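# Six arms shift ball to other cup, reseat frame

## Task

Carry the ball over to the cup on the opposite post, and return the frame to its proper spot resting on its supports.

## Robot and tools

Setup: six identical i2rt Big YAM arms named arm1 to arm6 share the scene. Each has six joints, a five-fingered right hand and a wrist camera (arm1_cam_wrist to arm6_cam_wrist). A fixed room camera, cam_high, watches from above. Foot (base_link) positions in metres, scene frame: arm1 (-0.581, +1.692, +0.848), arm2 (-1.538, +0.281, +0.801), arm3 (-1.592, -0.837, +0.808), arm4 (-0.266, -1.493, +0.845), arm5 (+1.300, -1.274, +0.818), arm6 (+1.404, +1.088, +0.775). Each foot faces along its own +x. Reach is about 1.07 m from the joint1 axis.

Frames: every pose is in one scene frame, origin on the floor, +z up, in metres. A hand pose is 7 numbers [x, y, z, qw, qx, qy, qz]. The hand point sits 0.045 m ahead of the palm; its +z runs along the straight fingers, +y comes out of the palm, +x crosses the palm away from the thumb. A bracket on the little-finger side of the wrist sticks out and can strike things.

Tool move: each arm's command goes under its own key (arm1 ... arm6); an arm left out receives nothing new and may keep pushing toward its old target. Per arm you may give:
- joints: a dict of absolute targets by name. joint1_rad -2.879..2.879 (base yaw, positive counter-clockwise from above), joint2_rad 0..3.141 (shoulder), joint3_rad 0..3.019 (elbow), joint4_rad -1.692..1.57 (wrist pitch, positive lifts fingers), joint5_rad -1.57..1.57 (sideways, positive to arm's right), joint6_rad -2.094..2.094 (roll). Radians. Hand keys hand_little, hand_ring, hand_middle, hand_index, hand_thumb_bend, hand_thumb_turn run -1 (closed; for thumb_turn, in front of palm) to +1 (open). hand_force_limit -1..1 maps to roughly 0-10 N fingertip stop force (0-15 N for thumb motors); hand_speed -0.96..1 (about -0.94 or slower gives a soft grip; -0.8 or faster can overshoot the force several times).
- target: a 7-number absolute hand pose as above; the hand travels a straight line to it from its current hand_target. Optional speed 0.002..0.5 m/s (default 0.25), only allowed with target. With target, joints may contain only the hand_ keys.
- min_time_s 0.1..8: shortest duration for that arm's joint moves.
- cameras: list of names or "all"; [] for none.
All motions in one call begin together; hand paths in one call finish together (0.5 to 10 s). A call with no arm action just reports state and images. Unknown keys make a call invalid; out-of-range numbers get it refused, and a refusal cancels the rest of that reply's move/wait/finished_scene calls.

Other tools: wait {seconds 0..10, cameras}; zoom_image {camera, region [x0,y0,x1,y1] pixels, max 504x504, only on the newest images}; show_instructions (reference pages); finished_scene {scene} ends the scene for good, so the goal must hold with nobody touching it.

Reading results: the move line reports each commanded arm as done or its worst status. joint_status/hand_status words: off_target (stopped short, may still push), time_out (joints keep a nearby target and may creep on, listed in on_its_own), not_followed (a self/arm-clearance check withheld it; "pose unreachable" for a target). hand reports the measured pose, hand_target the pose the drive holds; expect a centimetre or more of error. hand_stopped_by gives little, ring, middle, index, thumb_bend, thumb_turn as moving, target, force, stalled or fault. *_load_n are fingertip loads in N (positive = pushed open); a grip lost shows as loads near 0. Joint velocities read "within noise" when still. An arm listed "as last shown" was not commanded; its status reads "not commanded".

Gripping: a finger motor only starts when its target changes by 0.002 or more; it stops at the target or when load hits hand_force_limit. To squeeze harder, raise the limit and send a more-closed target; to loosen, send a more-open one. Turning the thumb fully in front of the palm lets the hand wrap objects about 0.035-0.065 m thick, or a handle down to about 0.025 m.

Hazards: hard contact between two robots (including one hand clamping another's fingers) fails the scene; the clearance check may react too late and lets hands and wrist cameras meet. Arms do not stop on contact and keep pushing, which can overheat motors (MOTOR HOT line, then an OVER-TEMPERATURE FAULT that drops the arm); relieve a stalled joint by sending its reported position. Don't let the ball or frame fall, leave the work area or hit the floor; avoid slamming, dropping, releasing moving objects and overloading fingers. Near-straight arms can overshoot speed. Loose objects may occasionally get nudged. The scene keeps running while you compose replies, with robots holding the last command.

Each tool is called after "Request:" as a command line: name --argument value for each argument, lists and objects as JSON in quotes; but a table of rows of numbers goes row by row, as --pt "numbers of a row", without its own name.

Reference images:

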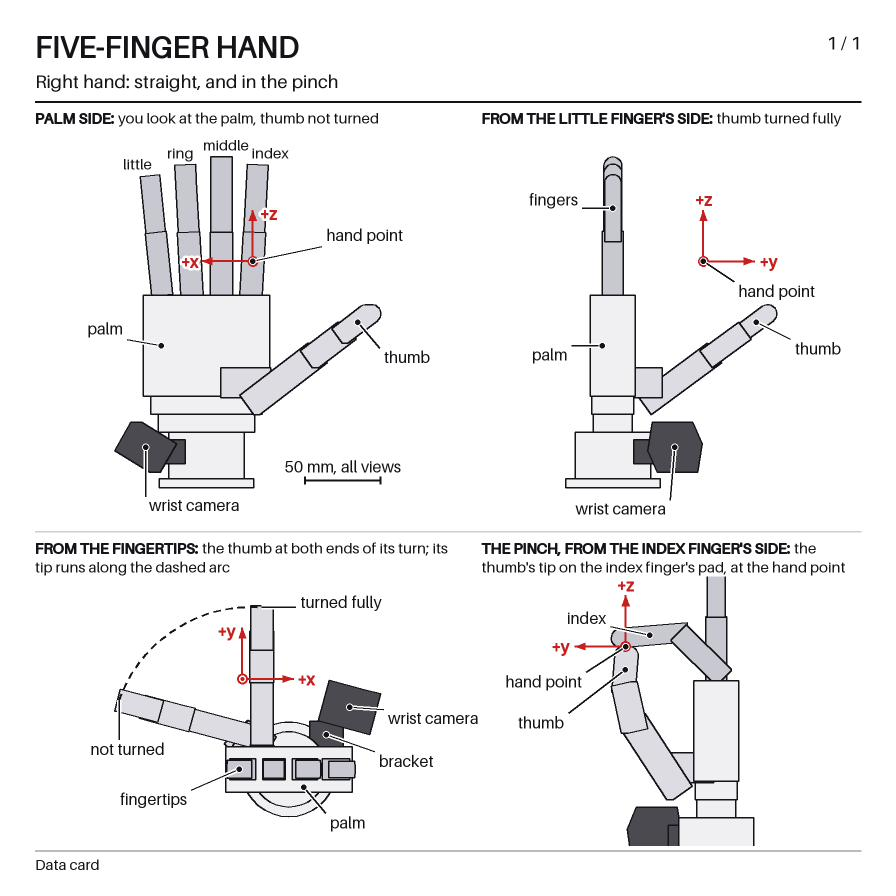

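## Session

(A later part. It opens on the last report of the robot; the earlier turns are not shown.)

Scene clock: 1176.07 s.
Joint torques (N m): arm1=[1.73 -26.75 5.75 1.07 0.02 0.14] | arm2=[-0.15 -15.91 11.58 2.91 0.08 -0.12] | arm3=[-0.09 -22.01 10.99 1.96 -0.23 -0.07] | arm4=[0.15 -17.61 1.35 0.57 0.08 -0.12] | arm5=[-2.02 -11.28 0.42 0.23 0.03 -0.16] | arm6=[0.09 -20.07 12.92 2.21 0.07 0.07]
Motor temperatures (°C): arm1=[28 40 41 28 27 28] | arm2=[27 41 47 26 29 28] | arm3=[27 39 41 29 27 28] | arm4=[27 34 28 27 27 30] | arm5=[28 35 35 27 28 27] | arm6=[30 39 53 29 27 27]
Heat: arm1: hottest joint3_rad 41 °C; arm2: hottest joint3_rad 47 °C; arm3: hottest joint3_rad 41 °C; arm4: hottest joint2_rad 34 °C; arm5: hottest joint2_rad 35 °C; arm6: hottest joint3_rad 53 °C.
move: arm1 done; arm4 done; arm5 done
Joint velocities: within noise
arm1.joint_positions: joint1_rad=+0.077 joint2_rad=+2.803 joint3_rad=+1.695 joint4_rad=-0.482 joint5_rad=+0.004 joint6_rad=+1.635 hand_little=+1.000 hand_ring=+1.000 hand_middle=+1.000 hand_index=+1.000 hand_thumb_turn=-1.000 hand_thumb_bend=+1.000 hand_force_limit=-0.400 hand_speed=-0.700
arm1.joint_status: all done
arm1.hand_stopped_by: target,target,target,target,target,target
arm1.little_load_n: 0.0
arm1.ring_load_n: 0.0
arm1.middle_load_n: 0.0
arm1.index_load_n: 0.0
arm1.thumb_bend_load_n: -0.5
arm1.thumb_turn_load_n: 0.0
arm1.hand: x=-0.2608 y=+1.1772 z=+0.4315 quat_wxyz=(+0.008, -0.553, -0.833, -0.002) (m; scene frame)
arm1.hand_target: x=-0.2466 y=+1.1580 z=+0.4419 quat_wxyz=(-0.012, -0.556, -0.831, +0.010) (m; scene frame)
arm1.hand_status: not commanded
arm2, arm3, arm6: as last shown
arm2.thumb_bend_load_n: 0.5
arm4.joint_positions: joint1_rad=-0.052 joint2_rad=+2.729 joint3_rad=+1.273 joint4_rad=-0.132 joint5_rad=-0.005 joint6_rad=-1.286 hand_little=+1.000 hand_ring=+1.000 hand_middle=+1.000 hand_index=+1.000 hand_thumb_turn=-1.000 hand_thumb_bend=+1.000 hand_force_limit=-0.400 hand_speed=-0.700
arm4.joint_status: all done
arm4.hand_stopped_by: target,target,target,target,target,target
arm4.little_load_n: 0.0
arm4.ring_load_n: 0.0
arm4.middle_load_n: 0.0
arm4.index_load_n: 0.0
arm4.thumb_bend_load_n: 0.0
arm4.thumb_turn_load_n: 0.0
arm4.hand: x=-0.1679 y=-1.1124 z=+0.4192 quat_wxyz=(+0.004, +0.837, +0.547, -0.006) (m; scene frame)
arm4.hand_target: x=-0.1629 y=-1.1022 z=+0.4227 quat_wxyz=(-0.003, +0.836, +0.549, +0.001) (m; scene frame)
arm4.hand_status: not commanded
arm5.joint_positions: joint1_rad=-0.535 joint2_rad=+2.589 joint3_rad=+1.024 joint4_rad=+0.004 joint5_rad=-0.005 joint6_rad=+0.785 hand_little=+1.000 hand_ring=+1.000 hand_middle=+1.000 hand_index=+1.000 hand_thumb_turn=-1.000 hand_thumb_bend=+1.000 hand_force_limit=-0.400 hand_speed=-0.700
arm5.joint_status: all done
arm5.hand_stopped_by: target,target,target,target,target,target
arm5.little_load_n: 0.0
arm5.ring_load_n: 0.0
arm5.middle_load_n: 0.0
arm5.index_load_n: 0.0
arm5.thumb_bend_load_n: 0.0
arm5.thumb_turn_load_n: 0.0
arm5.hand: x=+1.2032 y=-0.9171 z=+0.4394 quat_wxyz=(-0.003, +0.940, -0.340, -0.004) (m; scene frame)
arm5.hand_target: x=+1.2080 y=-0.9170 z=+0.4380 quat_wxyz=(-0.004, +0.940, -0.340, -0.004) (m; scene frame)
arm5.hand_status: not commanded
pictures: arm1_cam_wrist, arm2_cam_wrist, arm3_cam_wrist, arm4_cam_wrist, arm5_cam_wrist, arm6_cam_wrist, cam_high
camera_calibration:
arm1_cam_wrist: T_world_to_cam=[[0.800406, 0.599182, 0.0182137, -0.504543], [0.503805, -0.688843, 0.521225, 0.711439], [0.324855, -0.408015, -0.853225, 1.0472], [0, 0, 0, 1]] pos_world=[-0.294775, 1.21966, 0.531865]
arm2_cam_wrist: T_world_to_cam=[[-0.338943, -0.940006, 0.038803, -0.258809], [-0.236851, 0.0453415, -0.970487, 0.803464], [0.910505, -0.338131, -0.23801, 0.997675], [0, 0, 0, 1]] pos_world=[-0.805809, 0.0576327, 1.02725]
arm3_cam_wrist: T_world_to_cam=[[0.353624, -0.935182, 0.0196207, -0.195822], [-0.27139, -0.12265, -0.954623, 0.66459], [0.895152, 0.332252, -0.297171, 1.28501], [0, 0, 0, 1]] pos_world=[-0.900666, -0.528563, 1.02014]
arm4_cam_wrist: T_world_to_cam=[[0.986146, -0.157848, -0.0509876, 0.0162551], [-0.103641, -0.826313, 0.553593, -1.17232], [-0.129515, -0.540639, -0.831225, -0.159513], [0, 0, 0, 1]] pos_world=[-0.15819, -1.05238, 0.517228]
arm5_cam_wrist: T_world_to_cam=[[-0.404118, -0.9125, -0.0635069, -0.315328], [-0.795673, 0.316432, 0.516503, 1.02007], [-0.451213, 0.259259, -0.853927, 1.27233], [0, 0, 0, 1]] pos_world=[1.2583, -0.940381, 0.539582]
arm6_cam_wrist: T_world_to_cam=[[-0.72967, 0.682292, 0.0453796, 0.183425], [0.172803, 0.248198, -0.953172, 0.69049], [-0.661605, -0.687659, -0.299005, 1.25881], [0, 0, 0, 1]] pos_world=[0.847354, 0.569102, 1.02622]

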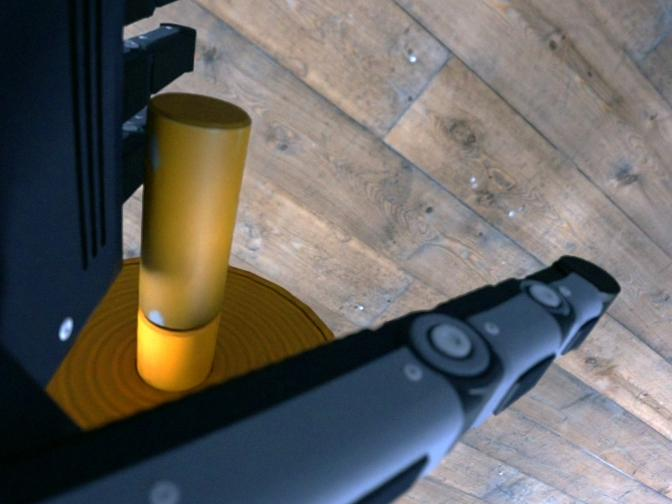

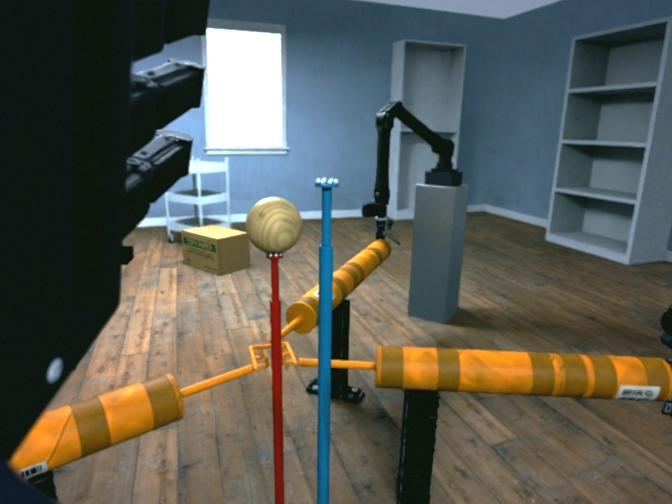

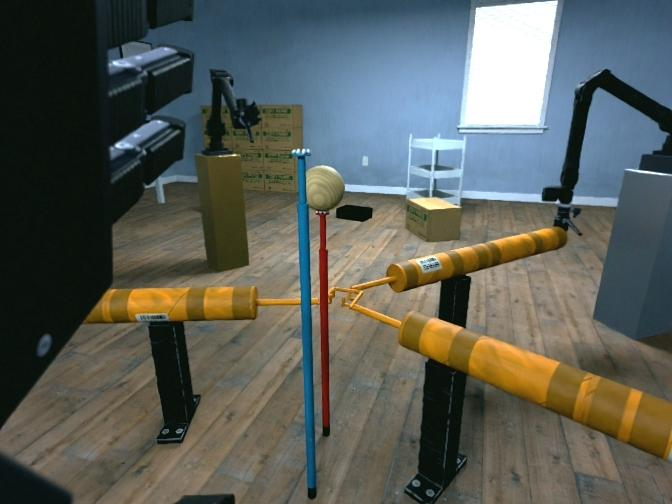

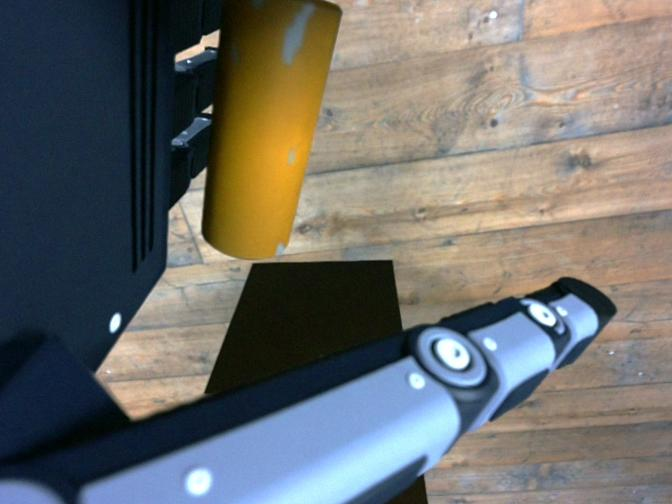

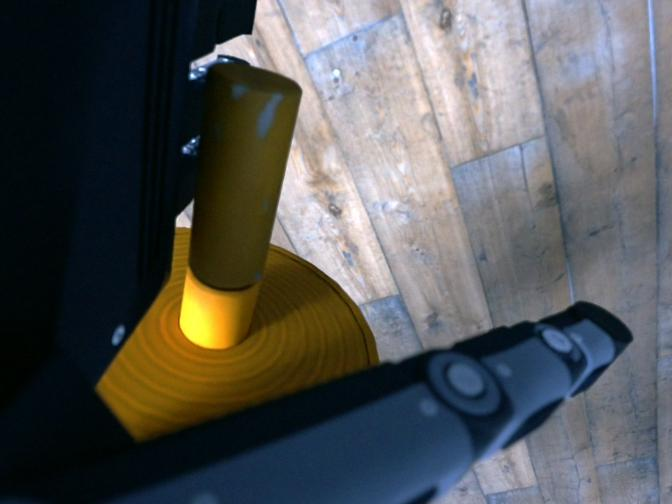

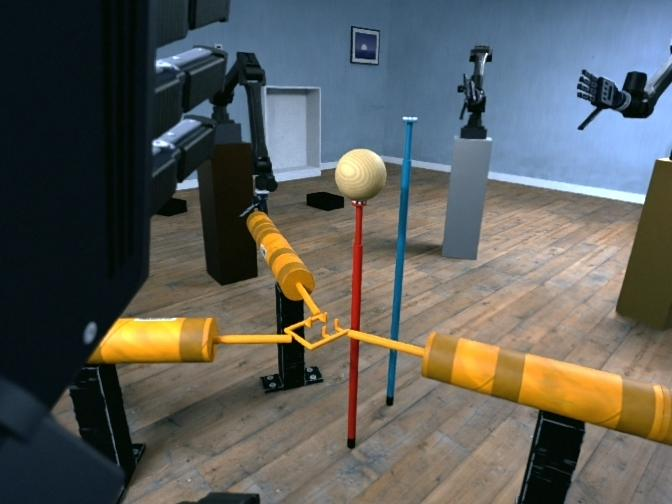

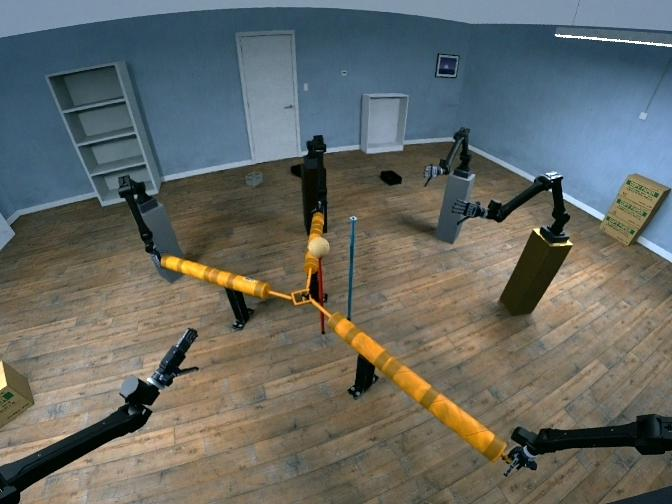

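Request:
move --arm1 '{"target": [-0.246, 1.162, 0.62, 0, 0.556, 0.831, 0], "speed": 0.15}' --arm5 '{"target": [1.208, -0.915, 0.62, 0, 0.940, -0.341, 0], "speed": 0.15}' --arm4 '{"target": [-0.166, -1.110, 0.60, 0, 0.836, 0.549, 0], "speed": 0.15}' --cameras '["arm2_cam_wrist", "arm6_cam_wrist", "arm3_cam_wrist"]'

Scene clock: 1184.00 s.
Joint torques (N m): arm1=[1.96 -24.82 4.22 0.27 -0.06 0.17] | arm2=[0.03 -16.09 11.59 2.93 0.08 -0.13] | arm3=[0.79 -22.07 10.99 1.8 -0.28 -0.09] | arm4=[0.62 -15.56 2.54 -0.01 0.13 -0.09] | arm5=[-1.85 -10.11 2.76 -0.35 0.13 -0.13] | arm6=[0.15 -20.48 12.81 2.17 0.09 0.06]
Motor temperatures (°C): arm1=[28 40 40 28 27 28] | arm2=[27 41 47 26 29 28] | arm3=[27 39 41 29 27 28] | arm4=[27 34 28 27 27 30] | arm5=[28 35 35 27 28 27] | arm6=[30 39 53 29 27 27]
Heat: arm1: hottest joint2_rad 40 °C; arm2: hottest joint3_rad 47 °C; arm3: hottest joint3_rad 41 °C; arm4: hottest joint2_rad 34 °C; arm5: hottest joint2_rad 35 °C; arm6: hottest joint3_rad 53 °C.
move: arm1 off_target; arm4 done; arm5 done
Joint velocities: within noise
arm1.joint_positions: joint1_rad=+0.077 joint2_rad=+2.395 joint3_rad=+1.529 joint4_rad=-0.675 joint5_rad=+0.001 joint6_rad=+1.637 hand_little=+1.000 hand_ring=+1.000 hand_middle=+1.000 hand_index=+1.000 hand_thumb_turn=-1.000 hand_thumb_bend=+1.000 hand_force_limit=-0.400 hand_speed=-0.700
arm1.joint_status: not commanded
arm1.hand_stopped_by: target,target,target,target,target,target
arm1.little_load_n: 0.0
arm1.ring_load_n: 0.0
arm1.middle_load_n: 0.0
arm1.index_load_n: 0.0
arm1.thumb_bend_load_n: 0.0
arm1.thumb_turn_load_n: 0.0
arm1.hand: x=-0.2452 y=+1.1476 z=+0.6299 quat_wxyz=(-0.014, -0.554, -0.833, +0.009) (m; scene frame)
arm1.hand_target: x=-0.2462 y=+1.1619 z=+0.6202 quat_wxyz=(+0.000, -0.556, -0.831, +0.000) (m; scene frame)
arm1.hand_status: off_target (0.017 m and 2.0 deg from the pose sent, 0.190 m and 1.0 deg at the start)
arm2, arm3, arm6: as last shown
arm2.thumb_bend_load_n: 0.0
arm4.joint_positions: joint1_rad=-0.052 joint2_rad=+2.255 joint3_rad=+1.019 joint4_rad=-0.330 joint5_rad=-0.005 joint6_rad=-1.286 hand_little=+1.000 hand_ring=+1.000 hand_middle=+1.000 hand_index=+1.000 hand_thumb_turn=-1.000 hand_thumb_bend=+1.000 hand_force_limit=-0.400 hand_speed=-0.700
arm4.joint_status: not commanded
arm4.hand_stopped_by: target,target,target,target,target,target
arm4.little_load_n: 0.0
arm4.ring_load_n: 0.0
arm4.middle_load_n: 0.0
arm4.index_load_n: 0.0
arm4.thumb_bend_load_n: 0.0
arm4.thumb_turn_load_n: 0.0
arm4.hand: x=-0.1675 y=-1.1078 z=+0.5976 quat_wxyz=(-0.004, +0.837, +0.547, +0.001) (m; scene frame)
arm4.hand_target: x=-0.1660 y=-1.1101 z=+0.6000 quat_wxyz=(+0.000, +0.836, +0.549, +0.000) (m; scene frame)
arm4.hand_status: done (0.004 m and 0.6 deg from the pose sent, 0.181 m and 0.9 deg at the start)
arm5.joint_positions: joint1_rad=-0.535 joint2_rad=+2.066 joint3_rad=+0.830 joint4_rad=-0.319 joint5_rad=-0.004 joint6_rad=+0.785 hand_little=+1.000 hand_ring=+1.000 hand_middle=+1.000 hand_index=+1.000 hand_thumb_turn=-1.000 hand_thumb_bend=+1.000 hand_force_limit=-0.400 hand_speed=-0.700
arm5.joint_status: not commanded
arm5.hand_stopped_by: target,target,target,target,target,target
arm5.little_load_n: 0.0
arm5.ring_load_n: 0.0
arm5.middle_load_n: 0.0
arm5.index_load_n: 0.0
arm5.thumb_bend_load_n: 0.0
arm5.thumb_turn_load_n: 0.0
arm5.hand: x=+1.2028 y=-0.9107 z=+0.6203 quat_wxyz=(-0.006, +0.940, -0.340, -0.004) (m; scene frame)
arm5.hand_target: x=+1.2080 y=-0.9150 z=+0.6200 quat_wxyz=(+0.000, +0.940, -0.341, +0.000) (m; scene frame)
arm5.hand_status: done (0.007 m and 0.9 deg from the pose sent, 0.181 m and 0.6 deg at the start)
pictures: arm2_cam_wrist, arm3_cam_wrist, arm6_cam_wrist
camera_calibration:
arm2_cam_wrist: T_world_to_cam=[[-0.338943, -0.940006, 0.038803, -0.258809], [-0.236851, 0.0453415, -0.970487, 0.803464], [0.910505, -0.338131, -0.23801, 0.997675], [0, 0, 0, 1]] pos_world=[-0.805809, 0.0576327, 1.02725]
arm3_cam_wrist: T_world_to_cam=[[0.353624, -0.935182, 0.0196207, -0.195822], [-0.27139, -0.12265, -0.954623, 0.66459], [0.895152, 0.332252, -0.297171, 1.28501], [0, 0, 0, 1]] pos_world=[-0.900666, -0.528563, 1.02014]
arm6_cam_wrist: T_world_to_cam=[[-0.72967, 0.682292, 0.0453796, 0.183425], [0.172803, 0.248198, -0.953172, 0.69049], [-0.661605, -0.687659, -0.299005, 1.25881], [0, 0, 0, 1]] pos_world=[0.847354, 0.569102, 1.02622]

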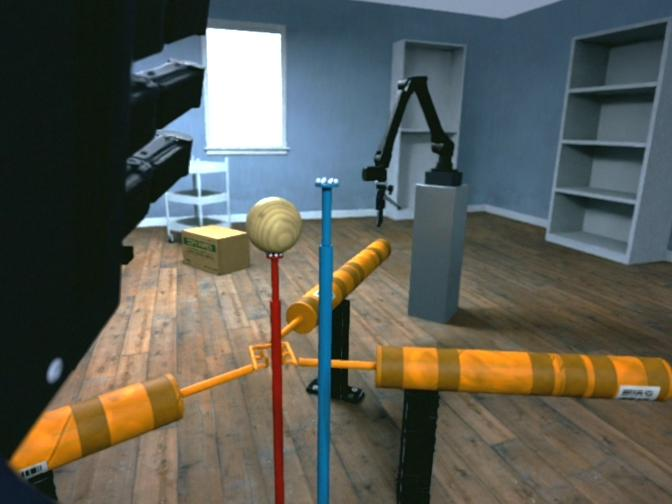

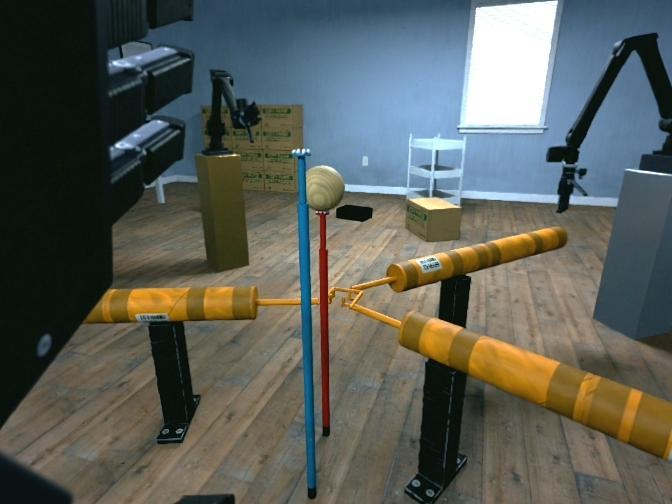

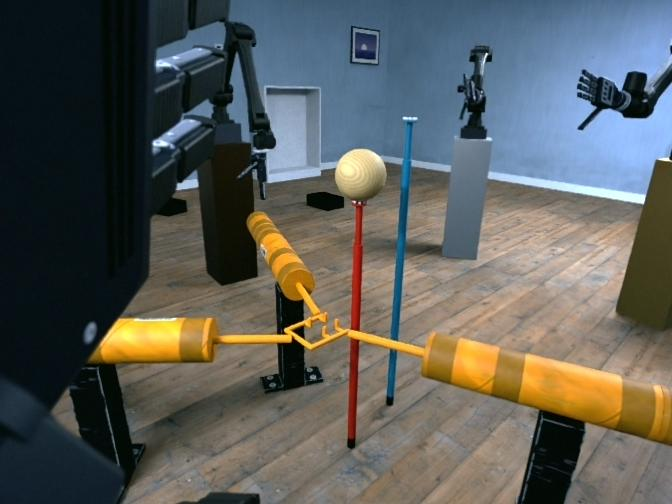

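Request:
finished_scene --scene 1

The scene is finished: the task was done.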